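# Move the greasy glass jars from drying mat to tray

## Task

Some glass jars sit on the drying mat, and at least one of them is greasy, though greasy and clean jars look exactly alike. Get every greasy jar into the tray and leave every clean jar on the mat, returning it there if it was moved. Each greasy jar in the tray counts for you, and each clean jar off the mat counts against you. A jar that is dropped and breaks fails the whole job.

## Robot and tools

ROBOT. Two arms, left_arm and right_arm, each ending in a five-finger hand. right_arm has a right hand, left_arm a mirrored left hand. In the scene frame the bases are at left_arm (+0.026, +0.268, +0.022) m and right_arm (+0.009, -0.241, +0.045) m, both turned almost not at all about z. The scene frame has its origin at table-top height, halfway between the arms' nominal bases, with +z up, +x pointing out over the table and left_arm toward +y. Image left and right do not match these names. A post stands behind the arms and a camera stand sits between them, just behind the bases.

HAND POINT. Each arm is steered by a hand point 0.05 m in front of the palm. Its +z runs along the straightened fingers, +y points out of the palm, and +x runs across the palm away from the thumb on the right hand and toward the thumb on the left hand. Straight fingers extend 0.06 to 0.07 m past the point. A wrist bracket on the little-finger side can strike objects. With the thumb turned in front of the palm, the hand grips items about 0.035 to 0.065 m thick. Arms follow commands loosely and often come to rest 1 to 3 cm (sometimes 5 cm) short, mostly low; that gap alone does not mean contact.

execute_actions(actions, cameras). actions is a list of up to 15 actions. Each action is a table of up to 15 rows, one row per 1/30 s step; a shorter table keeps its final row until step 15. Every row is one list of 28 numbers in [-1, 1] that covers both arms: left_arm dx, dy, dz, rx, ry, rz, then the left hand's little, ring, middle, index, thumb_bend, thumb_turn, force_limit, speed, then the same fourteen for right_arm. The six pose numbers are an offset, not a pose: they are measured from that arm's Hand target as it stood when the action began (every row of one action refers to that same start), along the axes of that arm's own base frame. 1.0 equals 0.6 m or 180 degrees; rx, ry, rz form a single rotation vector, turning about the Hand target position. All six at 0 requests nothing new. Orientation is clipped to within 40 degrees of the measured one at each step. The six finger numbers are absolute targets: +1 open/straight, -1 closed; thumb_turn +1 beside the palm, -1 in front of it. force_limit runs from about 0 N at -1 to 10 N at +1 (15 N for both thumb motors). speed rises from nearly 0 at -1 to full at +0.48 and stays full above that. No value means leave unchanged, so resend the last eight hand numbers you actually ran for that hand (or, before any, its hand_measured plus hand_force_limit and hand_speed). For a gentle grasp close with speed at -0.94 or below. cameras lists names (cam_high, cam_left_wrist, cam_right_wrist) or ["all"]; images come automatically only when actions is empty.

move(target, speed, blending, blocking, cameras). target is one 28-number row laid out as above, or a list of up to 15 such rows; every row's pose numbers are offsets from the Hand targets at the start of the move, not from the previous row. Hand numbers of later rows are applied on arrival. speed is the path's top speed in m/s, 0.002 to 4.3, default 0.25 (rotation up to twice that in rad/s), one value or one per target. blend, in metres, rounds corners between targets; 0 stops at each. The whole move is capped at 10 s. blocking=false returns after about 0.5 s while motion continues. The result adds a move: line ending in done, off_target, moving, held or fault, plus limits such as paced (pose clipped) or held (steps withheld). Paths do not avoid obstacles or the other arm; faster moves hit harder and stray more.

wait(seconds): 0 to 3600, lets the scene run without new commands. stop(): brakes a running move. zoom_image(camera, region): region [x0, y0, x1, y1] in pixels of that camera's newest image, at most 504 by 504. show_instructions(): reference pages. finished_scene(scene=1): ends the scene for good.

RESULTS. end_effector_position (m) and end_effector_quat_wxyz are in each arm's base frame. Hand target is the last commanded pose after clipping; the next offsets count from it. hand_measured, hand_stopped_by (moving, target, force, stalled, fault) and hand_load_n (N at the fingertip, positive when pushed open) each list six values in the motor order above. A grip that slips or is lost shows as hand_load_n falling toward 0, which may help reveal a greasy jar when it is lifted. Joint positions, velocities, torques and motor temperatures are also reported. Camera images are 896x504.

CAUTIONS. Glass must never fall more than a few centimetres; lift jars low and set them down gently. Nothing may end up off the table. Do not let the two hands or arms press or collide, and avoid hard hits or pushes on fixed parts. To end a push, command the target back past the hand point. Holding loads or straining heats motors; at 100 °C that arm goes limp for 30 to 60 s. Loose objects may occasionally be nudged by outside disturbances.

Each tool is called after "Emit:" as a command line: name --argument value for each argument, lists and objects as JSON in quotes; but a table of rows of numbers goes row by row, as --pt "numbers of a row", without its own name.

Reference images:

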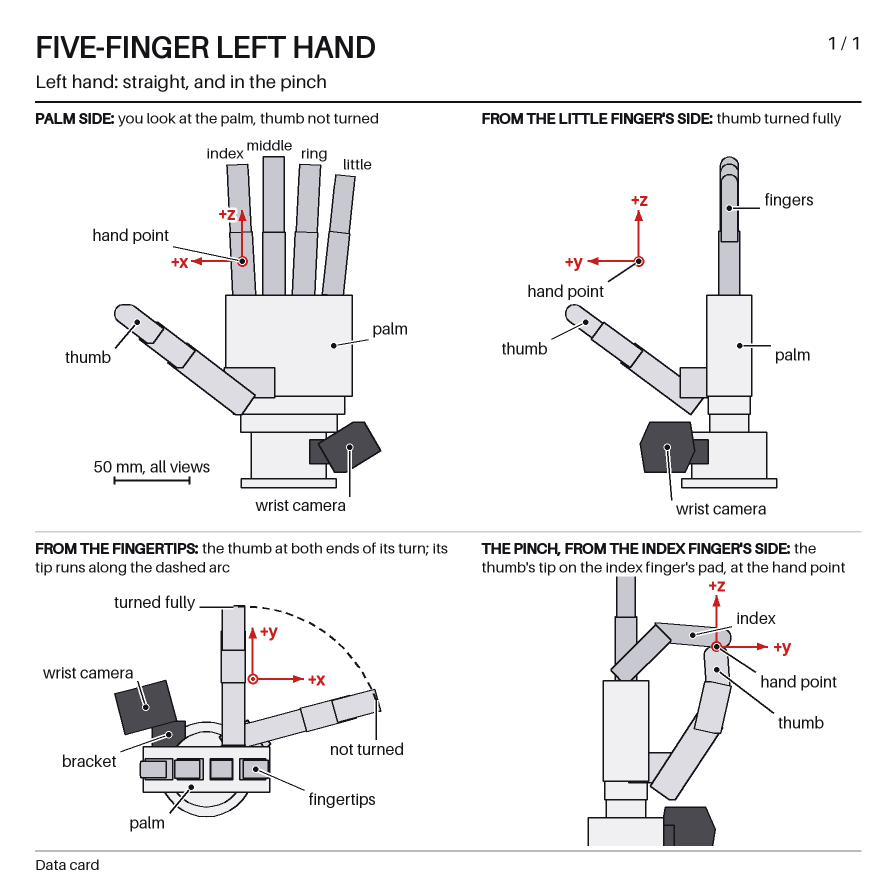

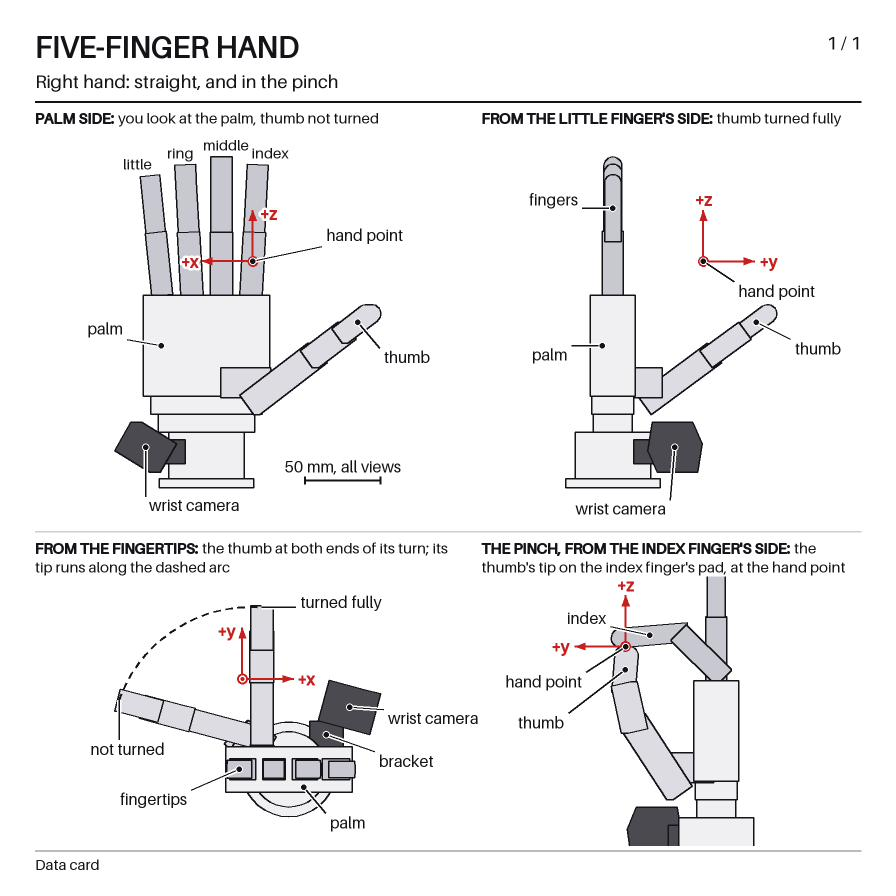

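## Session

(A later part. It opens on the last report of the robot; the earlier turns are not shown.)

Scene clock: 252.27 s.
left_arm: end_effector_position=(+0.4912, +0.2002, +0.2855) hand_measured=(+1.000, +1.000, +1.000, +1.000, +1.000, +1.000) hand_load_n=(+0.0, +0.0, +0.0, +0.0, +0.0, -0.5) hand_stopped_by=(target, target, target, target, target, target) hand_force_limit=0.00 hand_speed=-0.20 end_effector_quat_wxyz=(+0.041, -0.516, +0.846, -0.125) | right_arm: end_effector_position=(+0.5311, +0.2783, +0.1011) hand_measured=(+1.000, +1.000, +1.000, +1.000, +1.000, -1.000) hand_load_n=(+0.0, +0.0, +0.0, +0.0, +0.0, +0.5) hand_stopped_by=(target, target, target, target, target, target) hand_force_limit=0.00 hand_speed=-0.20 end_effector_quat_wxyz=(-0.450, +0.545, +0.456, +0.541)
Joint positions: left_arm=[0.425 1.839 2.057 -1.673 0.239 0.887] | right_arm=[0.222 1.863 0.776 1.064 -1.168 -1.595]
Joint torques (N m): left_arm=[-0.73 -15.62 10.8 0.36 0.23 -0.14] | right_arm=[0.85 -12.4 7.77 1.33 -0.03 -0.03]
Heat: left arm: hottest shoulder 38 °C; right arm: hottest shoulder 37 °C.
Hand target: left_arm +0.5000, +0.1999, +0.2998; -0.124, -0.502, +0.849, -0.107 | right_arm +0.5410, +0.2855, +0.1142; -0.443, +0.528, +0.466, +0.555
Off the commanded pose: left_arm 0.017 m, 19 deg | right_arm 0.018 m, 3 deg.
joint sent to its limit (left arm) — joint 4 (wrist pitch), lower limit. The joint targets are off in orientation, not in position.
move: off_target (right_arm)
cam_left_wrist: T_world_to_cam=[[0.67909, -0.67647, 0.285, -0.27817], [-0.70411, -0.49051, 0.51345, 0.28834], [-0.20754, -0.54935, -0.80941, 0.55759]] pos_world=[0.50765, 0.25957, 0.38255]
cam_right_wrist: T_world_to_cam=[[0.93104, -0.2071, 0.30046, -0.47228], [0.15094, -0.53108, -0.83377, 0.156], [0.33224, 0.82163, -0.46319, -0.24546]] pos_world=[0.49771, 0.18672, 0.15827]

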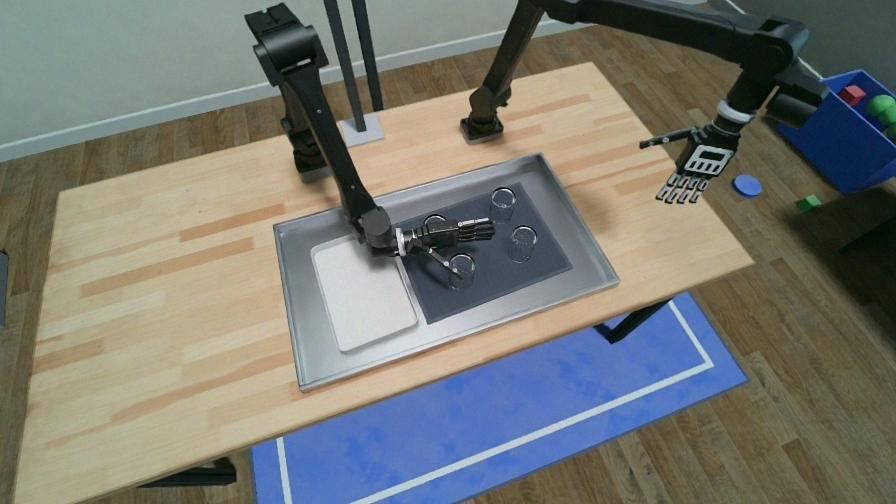

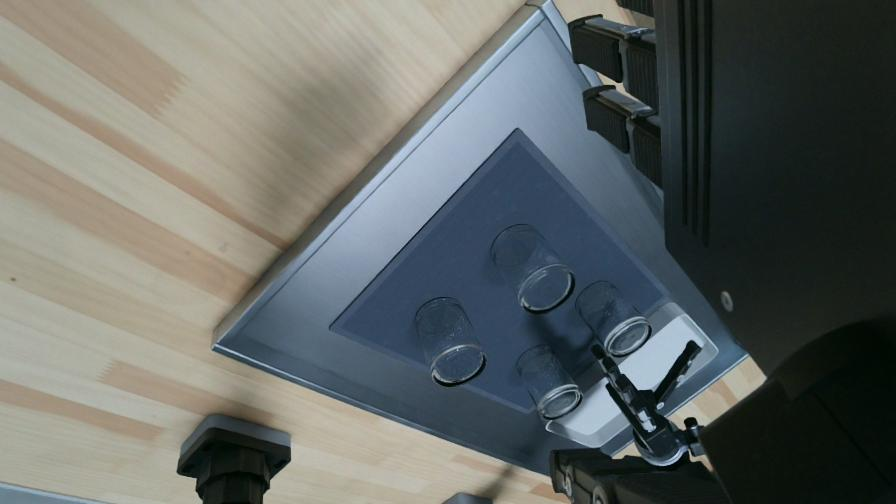

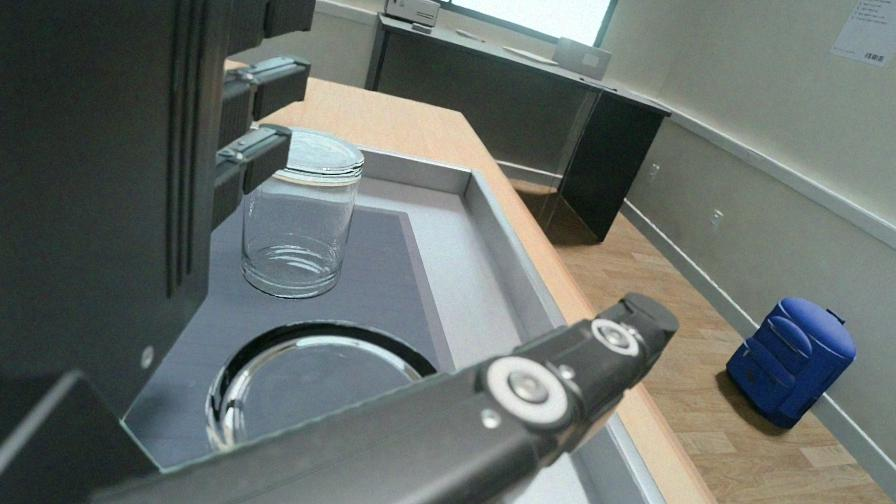

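Emit:
zoom_image --camera "cam_left_wrist" --region '[480, 260, 740, 470]'

Emit:
zoom_image --camera "cam_high" --region '[370, 180, 570, 310]'

Scaled by 1.938.

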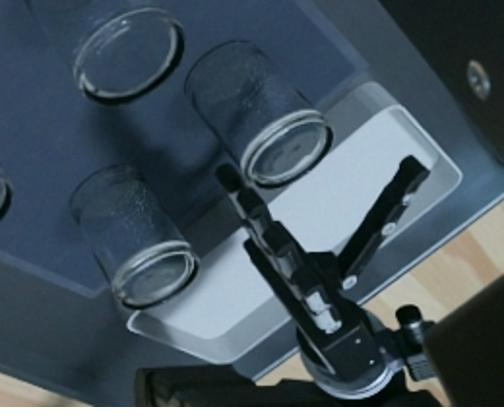

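Scaled by 2.520.

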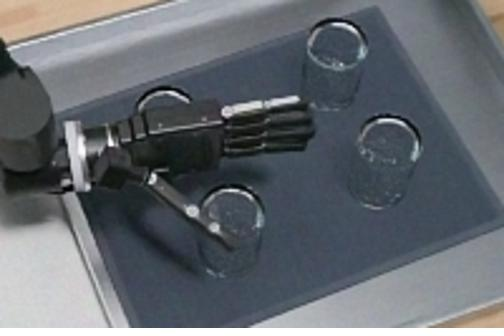

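Emit:
move --target '[0,0,0,0,0,0, 1,1,1,1,1,1,0,-0.2, -0.0133,-0.0117,-0.0767,0,-0.01,0, 1,1,1,1,1,-1,0,-0.2]' --speed 0.06 --cameras '["all"]'

Scene clock: 272.37 s.
left_arm: end_effector_position=(+0.4912, +0.2002, +0.2855) hand_measured=(+1.000, +1.000, +1.000, +1.000, +1.000, +1.000) hand_load_n=(+0.0, +0.0, +0.0, +0.0, +0.0, +0.0) hand_stopped_by=(target, target, target, target, target, target) hand_force_limit=0.00 hand_speed=-0.20 end_effector_quat_wxyz=(+0.041, -0.516, +0.846, -0.125) | right_arm: end_effector_position=(+0.5295, +0.2784, +0.0651) hand_measured=(+1.000, +1.000, +1.000, +1.000, +1.000, -1.000) hand_load_n=(+0.0, +0.0, +0.0, +0.0, +0.0, +0.5) hand_stopped_by=(target, target, target, target, target, target) hand_force_limit=0.00 hand_speed=-0.20 end_effector_quat_wxyz=(-0.440, +0.527, +0.468, +0.556)
Joint positions: left_arm=[0.425 1.839 2.057 -1.673 0.239 0.887] | right_arm=[0.222 1.991 0.776 1.229 -1.174 -1.614]
Joint torques (N m): left_arm=[-0.85 -15.62 10.8 0.36 0.24 -0.13] | right_arm=[0.03 -12.75 4.85 1.32 -0.19 -0.02]
Heat: left arm: hottest shoulder 38 °C; right arm: hottest shoulder 36 °C.
Hand target: left_arm +0.5000, +0.1999, +0.2998; -0.124, -0.502, +0.849, -0.107 | right_arm +0.5331, +0.2784, +0.0682; -0.435, +0.519, +0.473, +0.563
Off the commanded pose: left_arm 0.017 m, 19 deg | right_arm 0.005 m, 2 deg.
joint sent to its limit (left arm) — joint 4 (wrist pitch), lower limit. The joint targets are off in orientation, not in position.
move: done
cam_left_wrist: T_world_to_cam=[[0.67909, -0.67647, 0.285, -0.27817], [-0.70411, -0.49051, 0.51345, 0.28834], [-0.20754, -0.54935, -0.80941, 0.55759]] pos_world=[0.50765, 0.25957, 0.38255]
cam_right_wrist: T_world_to_cam=[[0.91437, -0.20345, 0.35006, -0.45536], [0.19949, -0.52599, -0.82676, 0.09868], [0.35233, 0.8258, -0.44037, -0.27519]] pos_world=[0.49364, 0.18651, 0.11981]

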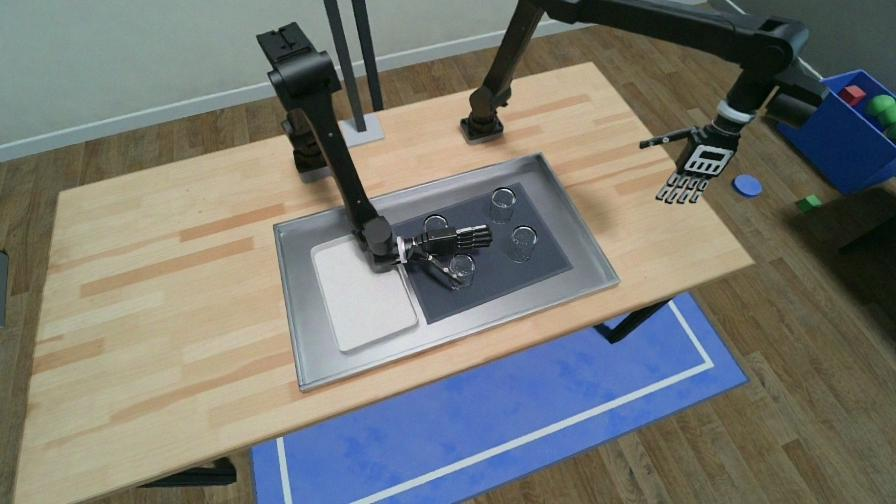

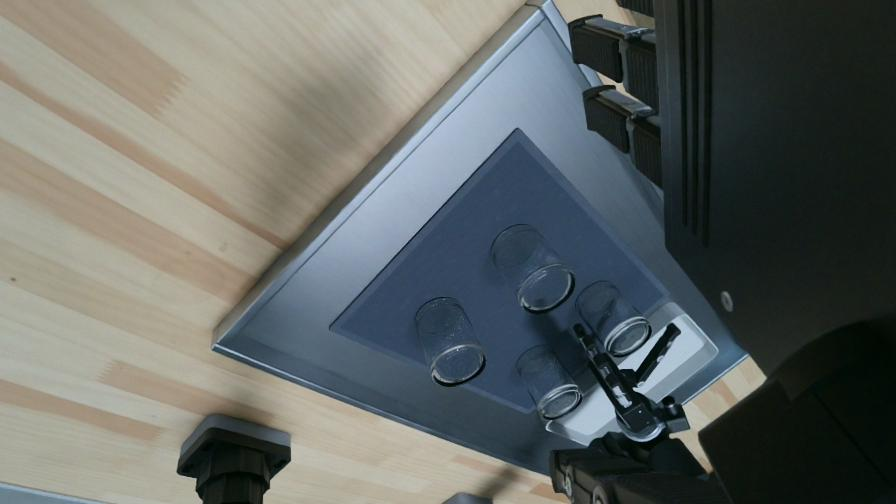

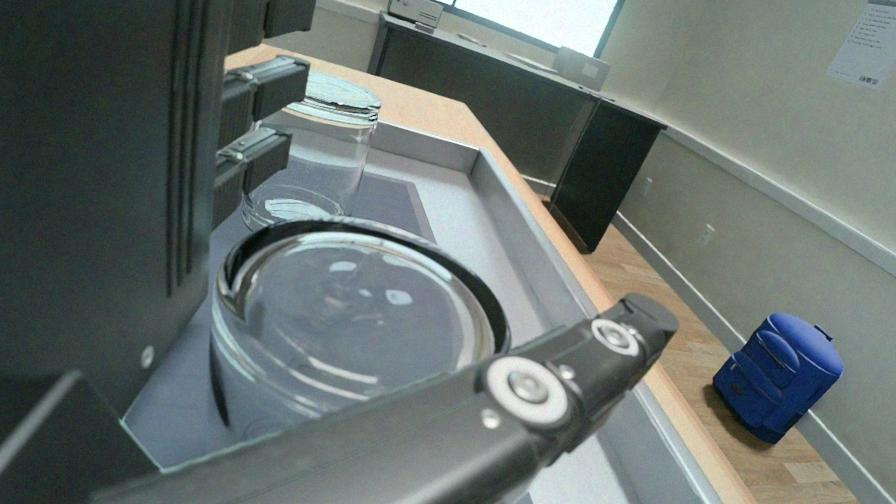

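Emit:
move --target '[0,0,0,0,0,0, 1,1,1,1,1,1,0,-0.2, -0.0075,-0.0123,-0.072,0,0.018,0, 1,1,1,1,1,-1,0,-0.2]' --speed 0.05 --cameras '["all"]'

Scene clock: 282.03 s.
left_arm: end_effector_position=(+0.4912, +0.2002, +0.2855) hand_measured=(+1.000, +1.000, +1.000, +1.000, +1.000, +1.000) hand_load_n=(+0.0, +0.0, +0.0, +0.0, +0.0, +0.0) hand_stopped_by=(target, target, target, target, target, target) hand_force_limit=0.00 hand_speed=-0.20 end_effector_quat_wxyz=(+0.041, -0.516, +0.846, -0.125) | right_arm: end_effector_position=(+0.5217, +0.2746, +0.0223) hand_measured=(+1.000, +1.000, +1.000, +1.000, +1.000, -1.000) hand_load_n=(+0.0, +0.0, +0.0, +0.0, +0.0, +0.0) hand_stopped_by=(target, target, target, target, target, target) hand_force_limit=0.00 hand_speed=-0.20 end_effector_quat_wxyz=(-0.452, +0.539, +0.460, +0.541)
Joint positions: left_arm=[0.425 1.839 2.057 -1.673 0.239 0.887] | right_arm=[0.215 2.094 0.776 1.303 -1.188 -1.595]
Joint torques (N m): left_arm=[-0.79 -15.62 10.82 0.35 0.23 -0.13] | right_arm=[-0.56 -12.98 4.41 1.32 -0.22 0.12]
Heat: left arm: hottest shoulder 38 °C; right arm: hottest shoulder 36 °C.
Hand target: left_arm +0.5000, +0.1999, +0.2998; -0.124, -0.502, +0.849, -0.107 | right_arm +0.5286, +0.2709, +0.0249; -0.449, +0.535, +0.460, +0.549
Off the commanded pose: left_arm 0.017 m, 19 deg | right_arm 0.008 m, 1 deg.
joint sent to its limit (left arm) — joint 4 (wrist pitch), lower limit. The joint targets are off in orientation, not in position.
move: done
cam_left_wrist: T_world_to_cam=[[0.67909, -0.67647, 0.285, -0.27817], [-0.70411, -0.49051, 0.51345, 0.28834], [-0.20754, -0.54935, -0.80941, 0.55759]] pos_world=[0.50765, 0.25957, 0.38255]
cam_right_wrist: T_world_to_cam=[[0.93117, -0.19572, 0.30759, -0.44396], [0.16456, -0.52723, -0.83364, 0.08151], [0.32533, 0.82688, -0.45874, -0.27384]] pos_world=[0.48908, 0.18252, 0.07888]

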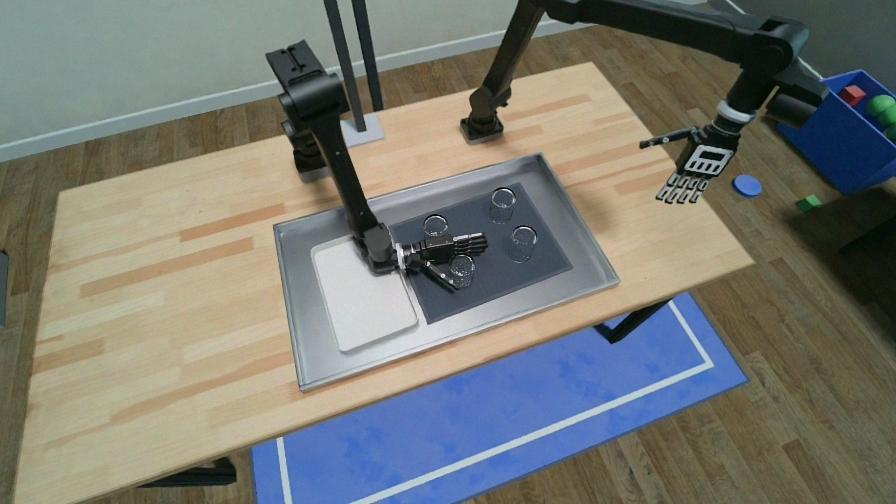

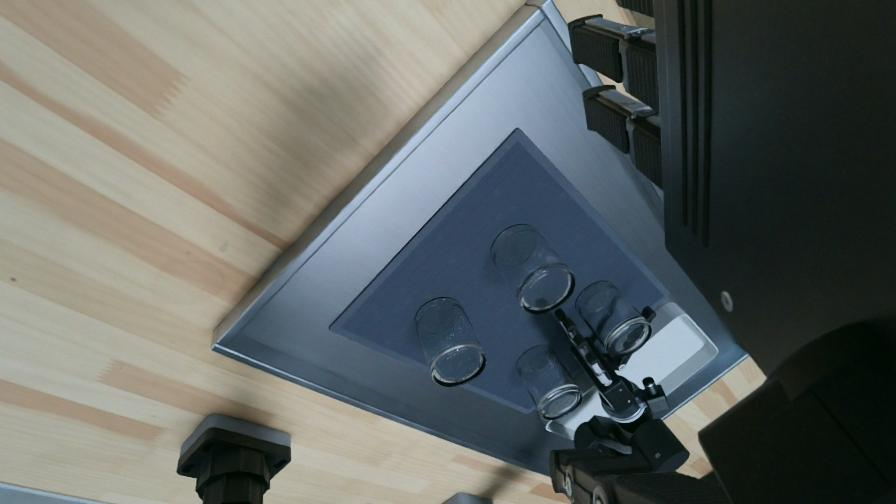

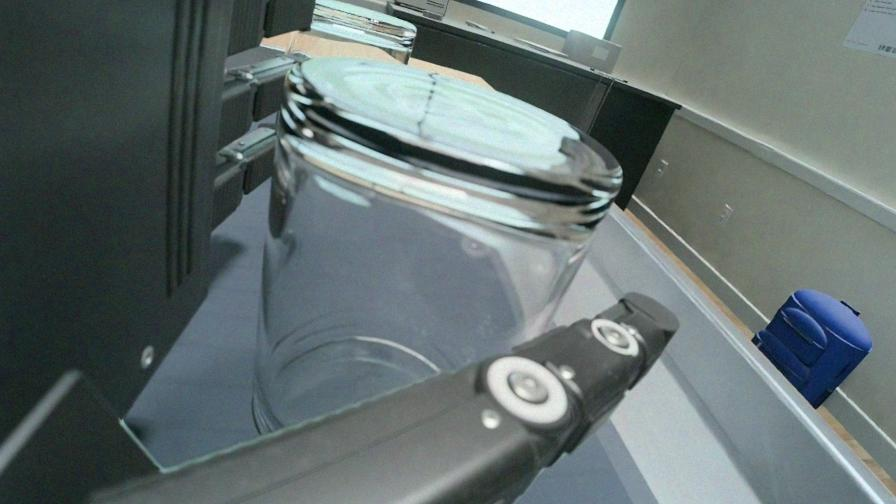

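Emit:
move --target '[0,0,0,0,0,0, 1,1,1,1,1,1,0,-0.2, 0.0088,-0.0067,-0.027,0,0,0, 1,1,1,1,1,-1,0,-0.2]' --speed 0.03 --cameras '["all"]'

Scene clock: 303.53 s.
left_arm: end_effector_position=(+0.4912, +0.2002, +0.2855) hand_measured=(+1.000, +1.000, +1.000, +1.000, +1.000, +1.000) hand_load_n=(+0.0, +0.5, +0.0, +0.0, +0.0, +0.0) hand_stopped_by=(target, target, target, target, target, target) hand_force_limit=0.00 hand_speed=-0.20 end_effector_quat_wxyz=(+0.041, -0.516, +0.846, -0.125) | right_arm: end_effector_position=(+0.5247, +0.2701, +0.0057) hand_measured=(+1.000, +1.000, +1.000, +1.000, +1.000, -1.000) hand_load_n=(+0.0, +0.0, +0.0, +0.0, +0.0, +0.0) hand_stopped_by=(target, target, target, target, target, target) hand_force_limit=0.00 hand_speed=-0.20 end_effector_quat_wxyz=(-0.453, +0.541, +0.460, +0.540)
Joint positions: left_arm=[0.425 1.839 2.057 -1.673 0.239 0.887] | right_arm=[0.204 2.144 0.794 1.332 -1.2 -1.595]
Joint torques (N m): left_arm=[-0.91 -15.62 10.81 0.38 0.24 -0.14] | right_arm=[-0.5 -12.98 4.75 1.24 -0.23 0.12]
Heat: left arm: hottest elbow 39 °C; right arm: hottest shoulder 35 °C.
Hand target: left_arm +0.5000, +0.1999, +0.2998; -0.124, -0.502, +0.849, -0.107 | right_arm +0.5340, +0.2670, +0.0089; -0.449, +0.535, +0.461, +0.549
Off the commanded pose: left_arm 0.017 m, 19 deg | right_arm 0.010 m, 1 deg.
joint sent to its limit (left arm) — joint 4 (wrist pitch), lower limit. The joint targets are off in orientation, not in position.
move: done
cam_left_wrist: T_world_to_cam=[[0.67909, -0.67647, 0.285, -0.27817], [-0.70411, -0.49051, 0.51345, 0.28834], [-0.20754, -0.54935, -0.80941, 0.55759]] pos_world=[0.50765, 0.25957, 0.38255]
cam_right_wrist: T_world_to_cam=[[0.93256, -0.19554, 0.30348, -0.44333], [0.16078, -0.5277, -0.83408, 0.06703], [0.32324, 0.82662, -0.46067, -0.27757]] pos_world=[0.49238, 0.17812, 0.06258]

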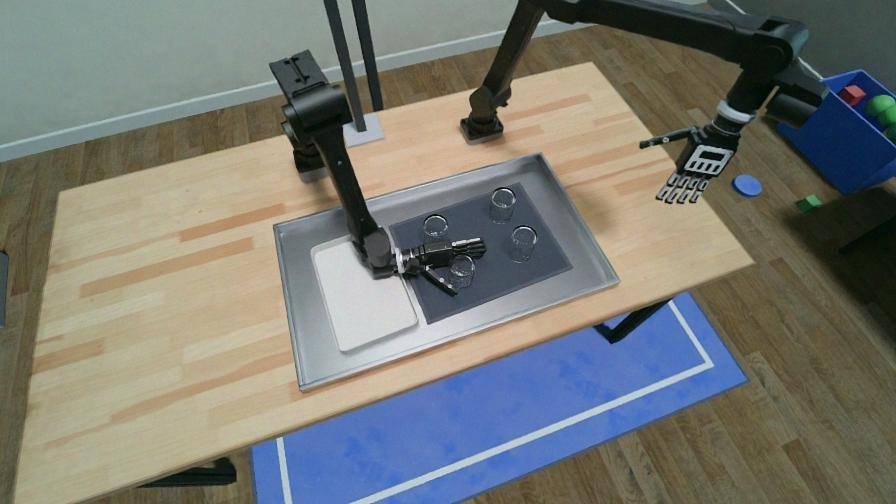

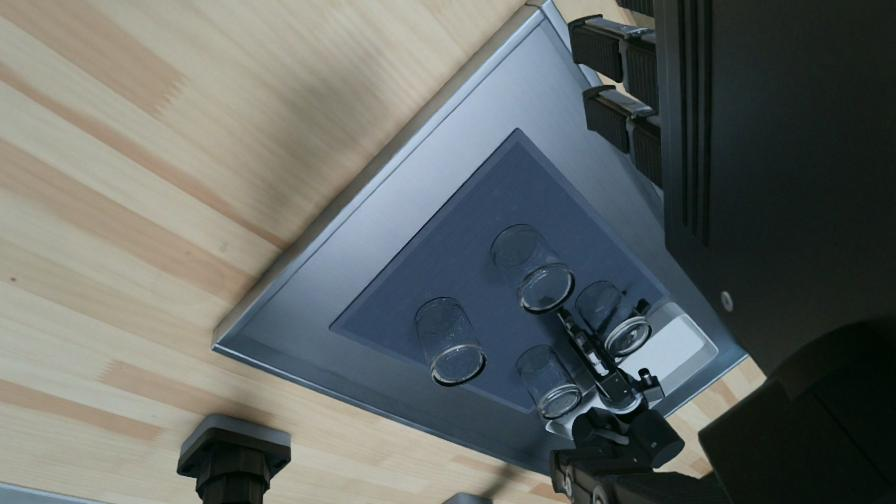

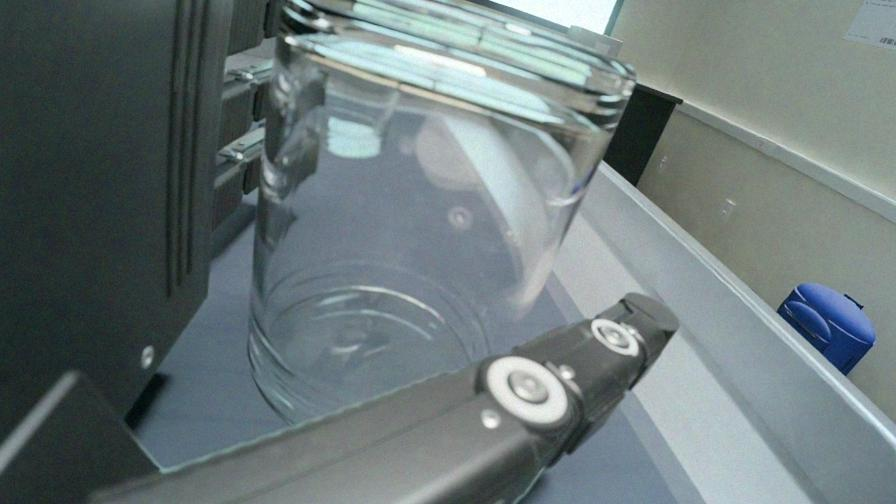

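Emit:
move --target '[0,0,0,0,0,0, 1,1,1,1,1,1,0,-0.2, 0,0,0,0,0,0, 0.5,0.5,0.5,0.5,0.65,-1,-0.8,-0.85]' --cameras '["cam_right_wrist","cam_left_wrist"]'

Scene clock: 310.77 s.
left_arm: end_effector_position=(+0.4912, +0.2002, +0.2855) hand_measured=(+1.000, +1.000, +1.000, +1.000, +1.000, +1.000) hand_load_n=(+0.0, +0.0, +0.0, +0.0, +0.0, +0.0) hand_stopped_by=(target, target, target, target, target, target) hand_force_limit=0.00 hand_speed=-0.20 end_effector_quat_wxyz=(+0.041, -0.516, +0.846, -0.125) | right_arm: end_effector_position=(+0.5247, +0.2701, +0.0057) hand_measured=(+0.500, +0.500, +0.500, +0.500, +0.650, -1.000) hand_load_n=(+0.0, +0.0, +0.0, +0.0, +0.0, +0.5) hand_stopped_by=(target, target, target, target, target, target) hand_force_limit=-0.80 hand_speed=-0.85 end_effector_quat_wxyz=(-0.453, +0.541, +0.460, +0.540)
Joint positions: left_arm=[0.425 1.839 2.057 -1.673 0.239 0.887] | right_arm=[0.204 2.144 0.794 1.332 -1.2 -1.594]
Joint torques (N m): left_arm=[-0.91 -15.56 10.82 0.35 0.23 -0.14] | right_arm=[-0.56 -13.04 4.77 1.29 -0.22 0.11]
Heat: left arm: hottest elbow 39 °C; right arm: hottest shoulder 35 °C.
Hand target: left_arm +0.5000, +0.1999, +0.2998; -0.124, -0.502, +0.849, -0.107 | right_arm +0.5339, +0.2671, +0.0088; -0.449, +0.535, +0.460, +0.549
Off the commanded pose: left_arm 0.017 m, 19 deg | right_arm 0.010 m, 1 deg.
joint sent to its limit (left arm) — joint 4 (wrist pitch), lower limit. The joint targets are off in orientation, not in position.
move: done
cam_left_wrist: T_world_to_cam=[[0.67909, -0.67647, 0.285, -0.27817], [-0.70411, -0.49051, 0.51345, 0.28834], [-0.20754, -0.54935, -0.80941, 0.55759]] pos_world=[0.50765, 0.25957, 0.38255]
cam_right_wrist: T_world_to_cam=[[0.93268, -0.19553, 0.30312, -0.44338], [0.16047, -0.52768, -0.83415, 0.06718], [0.32305, 0.82663, -0.46078, -0.27747]] pos_world=[0.49238, 0.17812, 0.06258]
Images, in order (width x height): cam_left_wrist 896x504, cam_right_wrist 896x504.

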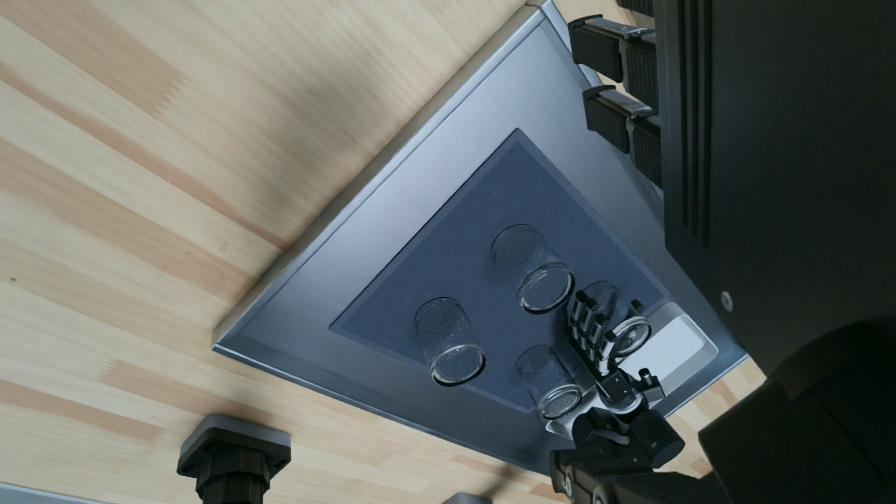

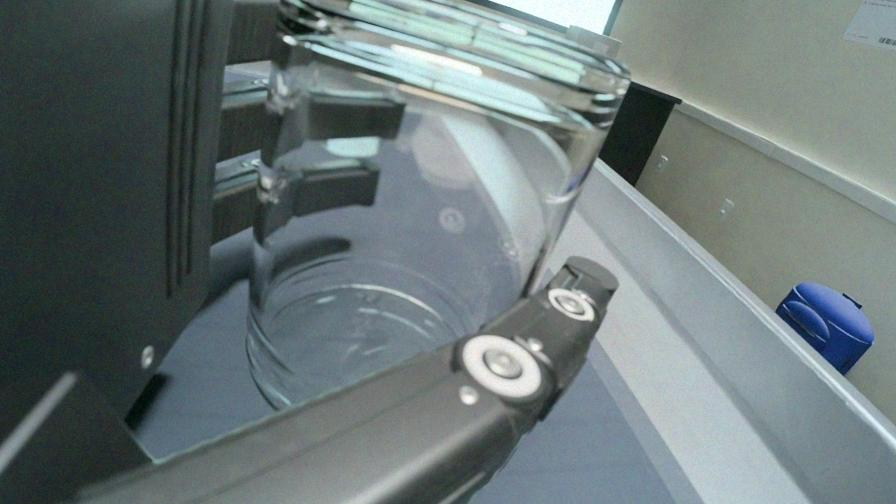

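Emit:
move --target '[0,0,0,0,0,0, 1,1,1,1,1,1,0,-0.2, 0,0,0,0,0,0, 0.5,0.5,0.5,0.5,0.45,-1,-0.8,-0.92]' --cameras '["cam_right_wrist"]'

Scene clock: 314.57 s.
left_arm: end_effector_position=(+0.4912, +0.2002, +0.2855) hand_measured=(+1.000, +1.000, +1.000, +1.000, +1.000, +1.000) hand_load_n=(+0.0, +0.0, +0.0, +0.0, +0.0, +0.0) hand_stopped_by=(target, target, target, target, target, target) hand_force_limit=0.00 hand_speed=-0.20 end_effector_quat_wxyz=(+0.041, -0.516, +0.846, -0.125) | right_arm: end_effector_position=(+0.5280, +0.2672, +0.0069) hand_measured=(+0.500, +0.500, +0.500, +0.500, +0.498, -1.000) hand_load_n=(+0.0, +0.5, +0.0, +0.0, +1.5, +1.0) hand_stopped_by=(target, target, target, target, force, target) hand_force_limit=-0.80 hand_speed=-0.92 end_effector_quat_wxyz=(-0.451, +0.541, +0.458, +0.542)
Joint positions: left_arm=[0.425 1.839 2.057 -1.673 0.239 0.887] | right_arm=[0.197 2.144 0.798 1.332 -1.2 -1.593]
Joint torques (N m): left_arm=[-0.79 -15.62 10.81 0.36 0.23 -0.14] | right_arm=[-0.03 -12.98 4.44 1.31 -0.22 0.11]
Heat: left arm: hottest elbow 39 °C; right arm: hottest shoulder 34 °C.
Hand target: left_arm +0.5000, +0.1999, +0.2998; -0.124, -0.502, +0.849, -0.107 | right_arm +0.5339, +0.2670, +0.0088; -0.449, +0.535, +0.460, +0.549
Off the commanded pose: left_arm 0.017 m, 19 deg | right_arm 0.006 m, 1 deg.
joint sent to its limit (left arm) — joint 4 (wrist pitch), lower limit. The joint targets are off in orientation, not in position.
move: done
cam_right_wrist: T_world_to_cam=[[0.93044, -0.20152, 0.30605, -0.44455], [0.16005, -0.52783, -0.83414, 0.06633], [0.32963, 0.8251, -0.45886, -0.27874]] pos_world=[0.49489, 0.17542, 0.06348]

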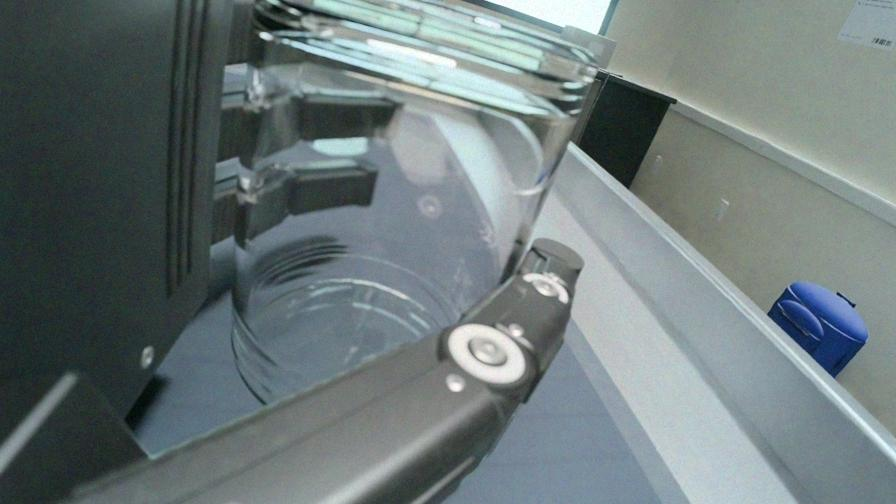

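Emit:
move --target '[0,0,0,0,0,0, 1,1,1,1,1,1,0,-0.2, 0,0,0,0,0,0, 0.0,0.0,0.0,0.0,0.45,-1,-0.8,-0.9]' --cameras '["cam_right_wrist","cam_left_wrist"]'

Scene clock: 317.07 s.
left_arm: end_effector_position=(+0.4912, +0.2002, +0.2855) hand_measured=(+1.000, +1.000, +1.000, +1.000, +1.000, +1.000) hand_load_n=(+0.0, +0.0, +0.0, +0.0, +0.0, +0.0) hand_stopped_by=(target, target, target, target, target, target) hand_force_limit=0.00 hand_speed=-0.20 end_effector_quat_wxyz=(+0.041, -0.516, +0.846, -0.125) | right_arm: end_effector_position=(+0.5280, +0.2673, +0.0067) hand_measured=(+0.380, +0.446, +0.418, +0.400, +0.498, -1.000) hand_load_n=(+1.0, +0.0, +0.0, +1.5, +7.0, +3.0) hand_stopped_by=(force, force, force, force, force, target) hand_force_limit=-0.80 hand_speed=-0.90 end_effector_quat_wxyz=(-0.452, +0.541, +0.458, +0.542)
Joint positions: left_arm=[0.425 1.839 2.057 -1.673 0.239 0.887] | right_arm=[0.197 2.144 0.798 1.332 -1.2 -1.591]
Joint torques (N m): left_arm=[-0.91 -15.56 10.82 0.36 0.23 -0.14] | right_arm=[-0.09 -13.04 4.44 1.33 -0.22 0.08]
Heat: left arm: hottest elbow 39 °C; right arm: hottest shoulder 34 °C.
Hand target: left_arm +0.5000, +0.1999, +0.2998; -0.124, -0.502, +0.849, -0.107 | right_arm +0.5339, +0.2670, +0.0089; -0.449, +0.535, +0.461, +0.549
Off the commanded pose: left_arm 0.017 m, 19 deg | right_arm 0.006 m, 1 deg.
joint sent to its limit (left arm) — joint 4 (wrist pitch), lower limit. The joint targets are off in orientation, not in position.
move: done
cam_left_wrist: T_world_to_cam=[[0.67909, -0.67647, 0.285, -0.27817], [-0.70411, -0.49051, 0.51345, 0.28834], [-0.20754, -0.54935, -0.80941, 0.55759]] pos_world=[0.50765, 0.25957, 0.38255]
cam_right_wrist: T_world_to_cam=[[0.93112, -0.20168, 0.30387, -0.4448], [0.15816, -0.52748, -0.83472, 0.0671], [0.32863, 0.82528, -0.45925, -0.27824]] pos_world=[0.49499, 0.17532, 0.06338]
Images, in order (width x height): cam_left_wrist 896x504, cam_right_wrist 896x504.

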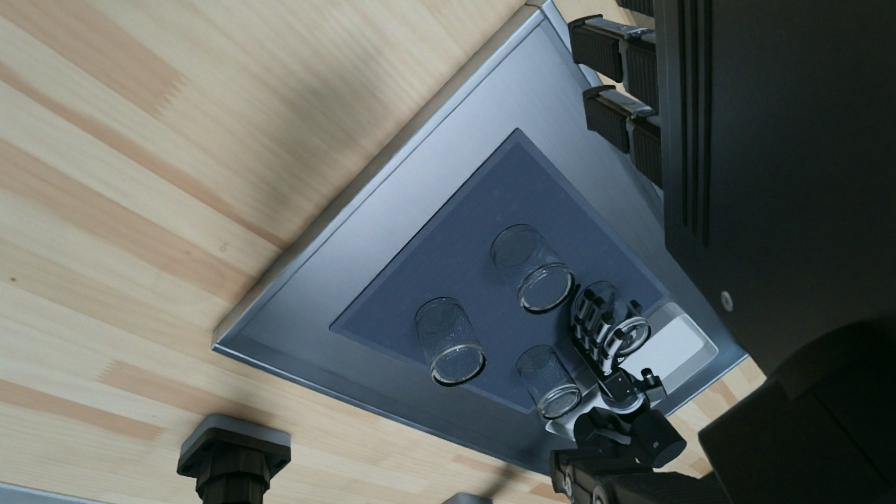

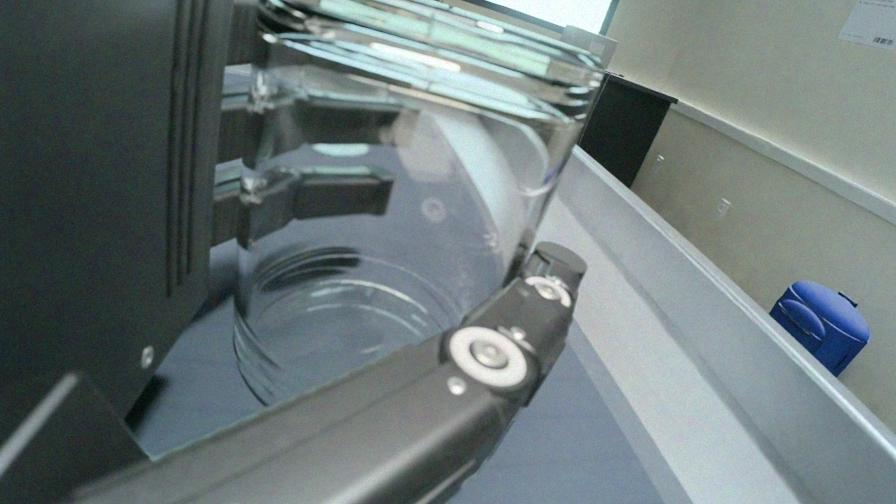

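Emit:
move --target '[0,0,0,0,0,0, 1,1,1,1,1,1,0,-0.2, 0,0,0.03,0,0,0, 0.0,0.0,0.0,0.0,0.45,-1,-0.8,-0.9]' --speed 0.03 --cameras '["cam_right_wrist","cam_left_wrist"]'

Scene clock: 320.53 s.
left_arm: end_effector_position=(+0.4912, +0.2002, +0.2855) hand_measured=(+1.000, +1.000, +1.000, +1.000, +1.000, +1.000) hand_load_n=(+0.0, +0.0, +0.0, +0.0, +0.0, +0.0) hand_stopped_by=(target, target, target, target, target, target) hand_force_limit=0.00 hand_speed=-0.20 end_effector_quat_wxyz=(+0.041, -0.516, +0.846, -0.125) | right_arm: end_effector_position=(+0.5280, +0.2673, +0.0068) hand_measured=(+0.380, +0.446, +0.418, +0.400, +0.498, -1.000) hand_load_n=(+1.0, +0.0, +0.0, +2.0, +6.0, +2.5) hand_stopped_by=(force, force, force, force, force, target) hand_force_limit=-0.80 hand_speed=-0.90 end_effector_quat_wxyz=(-0.454, +0.545, +0.455, +0.538)
Joint positions: left_arm=[0.425 1.839 2.057 -1.673 0.239 0.887] | right_arm=[0.197 2.139 0.798 1.319 -1.2 -1.587]
Joint torques (N m): left_arm=[-0.85 -15.62 10.78 0.36 0.23 -0.14] | right_arm=[-0.15 -17.32 3.34 0.47 -0.21 0.07]
Heat: left arm: hottest elbow 39 °C; right arm: hottest shoulder 34 °C.
Hand target: left_arm +0.5000, +0.1999, +0.2998; -0.124, -0.502, +0.849, -0.107 | right_arm +0.5339, +0.2670, +0.0268; -0.449, +0.535, +0.460, +0.548
Off the commanded pose: left_arm 0.017 m, 19 deg | right_arm 0.021 m, 2 deg.
joint sent to its limit (left arm) — joint 4 (wrist pitch), lower limit. The joint targets are off in orientation, not in position.
move: off_target (right_arm)
cam_left_wrist: T_world_to_cam=[[0.67909, -0.67647, 0.285, -0.27817], [-0.70411, -0.49051, 0.51345, 0.28834], [-0.20754, -0.54935, -0.80941, 0.55759]] pos_world=[0.50765, 0.25957, 0.38255]
cam_right_wrist: T_world_to_cam=[[0.93457, -0.20152, 0.2932, -0.44668], [0.14846, -0.52803, -0.83615, 0.07253], [0.32332, 0.82497, -0.46357, -0.27533]] pos_world=[0.49571, 0.17542, 0.06398]
Images, in order (width x height): cam_left_wrist 896x504, cam_right_wrist 896x504.

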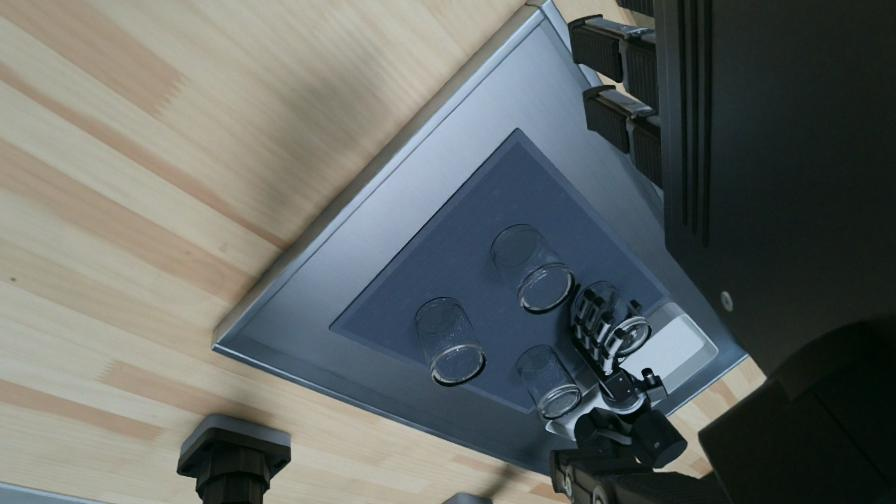

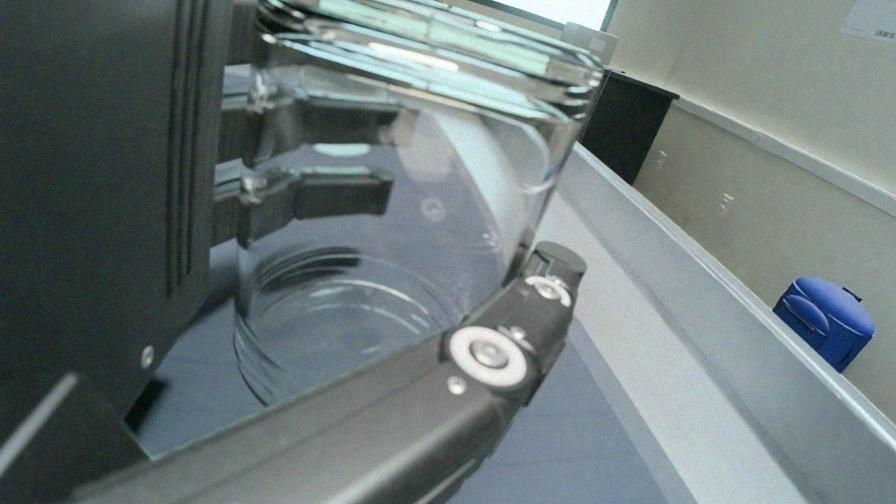

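Emit:
move --target '[0,0,0,0,0,0, 1,1,1,1,1,1,0,-0.2, 0,0,0.02,0,0,0, 0.0,0.0,0.0,0.0,0.45,-1,-0.8,-0.9]' --speed 0.03 --cameras '["cam_right_wrist"]'

Scene clock: 323.07 s.
left_arm: end_effector_position=(+0.4912, +0.2002, +0.2855) hand_measured=(+1.000, +1.000, +1.000, +1.000, +1.000, +1.000) hand_load_n=(+0.0, +0.0, +0.0, +0.0, +0.0, +0.0) hand_stopped_by=(target, target, target, target, target, target) hand_force_limit=0.00 hand_speed=-0.20 end_effector_quat_wxyz=(+0.041, -0.516, +0.846, -0.125) | right_arm: end_effector_position=(+0.5313, +0.2680, +0.0215) hand_measured=(+0.380, +0.446, +0.418, +0.400, +0.498, -1.000) hand_load_n=(+1.0, +0.0, +0.0, +1.5, +6.0, +2.5) hand_stopped_by=(force, force, force, force, force, target) hand_force_limit=-0.80 hand_speed=-0.90 end_effector_quat_wxyz=(-0.454, +0.543, +0.456, +0.540)
Joint positions: left_arm=[0.425 1.839 2.057 -1.673 0.239 0.887] | right_arm=[0.197 2.101 0.798 1.289 -1.2 -1.584]
Joint torques (N m): left_arm=[-0.85 -15.62 10.82 0.35 0.24 -0.14] | right_arm=[-0.09 -17.03 3.06 0.44 -0.21 0.03]
Heat: left arm: hottest elbow 39 °C; right arm: hottest shoulder 35 °C.
Hand target: left_arm +0.5000, +0.1999, +0.2998; -0.124, -0.502, +0.849, -0.107 | right_arm +0.5339, +0.2670, +0.0387; -0.449, +0.535, +0.460, +0.549
Off the commanded pose: left_arm 0.017 m, 19 deg | right_arm 0.017 m, 2 deg.
joint sent to its limit (left arm) — joint 4 (wrist pitch), lower limit. The joint targets are off in orientation, not in position.
move: off_target (right_arm)
cam_right_wrist: T_world_to_cam=[[0.93325, -0.20217, 0.29695, -0.4531], [0.15215, -0.52636, -0.83654, 0.08234], [0.32542, 0.82588, -0.46047, -0.27156]] pos_world=[0.4987, 0.17601, 0.07838]

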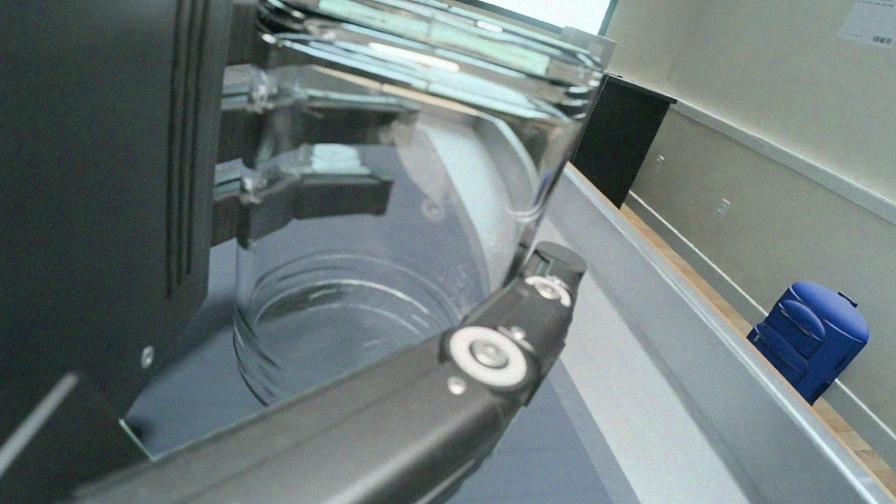

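Emit:
wait --seconds 2 --cameras '["cam_right_wrist","cam_high"]'

Scene clock: 328.70 s.
left_arm: end_effector_position=(+0.4912, +0.2002, +0.2855) hand_measured=(+1.000, +1.000, +1.000, +1.000, +1.000, +1.000) hand_load_n=(+0.0, +0.0, +0.0, +0.0, +0.0, +0.0) hand_stopped_by=(target, target, target, target, target, target) hand_force_limit=0.00 hand_speed=-0.20 end_effector_quat_wxyz=(+0.041, -0.516, +0.846, -0.125) | right_arm: end_effector_position=(+0.5313, +0.2680, +0.0215) hand_measured=(+0.380, +0.446, +0.418, +0.400, +0.498, -1.000) hand_load_n=(+1.0, +0.0, +0.0, +2.0, +6.0, +2.5) hand_stopped_by=(force, force, force, force, force, target) hand_force_limit=-0.80 hand_speed=-0.90 end_effector_quat_wxyz=(-0.454, +0.543, +0.456, +0.540)
Joint positions: left_arm=[0.425 1.839 2.057 -1.673 0.239 0.887] | right_arm=[0.197 2.101 0.798 1.289 -1.2 -1.584]
Joint torques (N m): left_arm=[-0.79 -15.68 10.8 0.35 0.23 -0.13] | right_arm=[-0.09 -17.08 3.06 0.5 -0.21 0.03]
Heat: left arm: hottest shoulder 39 °C; right arm: hottest shoulder 35 °C.
Hand target: left_arm +0.5000, +0.1999, +0.2998; -0.124, -0.502, +0.849, -0.107 | right_arm +0.5339, +0.2670, +0.0387; -0.449, +0.535, +0.460, +0.549
Off the commanded pose: left_arm 0.017 m, 19 deg | right_arm 0.017 m, 2 deg.
wait: 2.00 s; at rest from the start
cam_right_wrist: T_world_to_cam=[[0.93325, -0.20217, 0.29695, -0.4531], [0.15215, -0.52636, -0.83654, 0.08234], [0.32542, 0.82588, -0.46047, -0.27156]] pos_world=[0.4987, 0.17601, 0.07838]
Images, in order (width x height): cam_high 896x504, cam_right_wrist 896x504.

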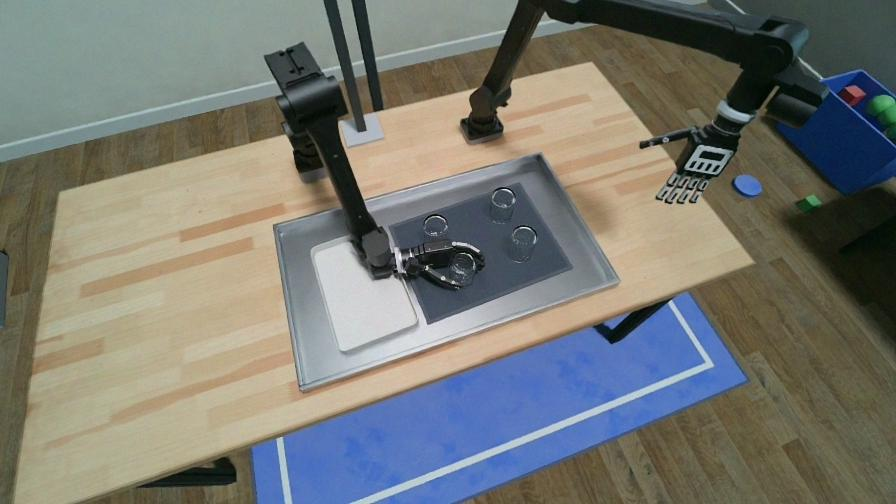

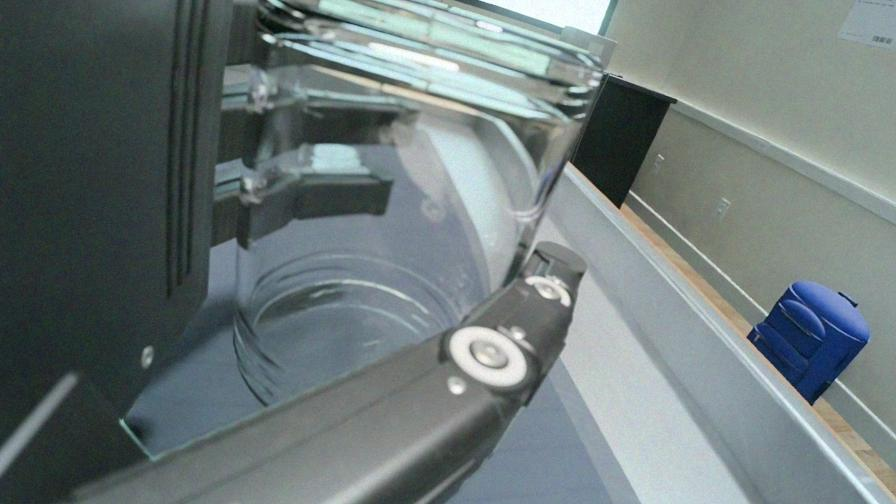

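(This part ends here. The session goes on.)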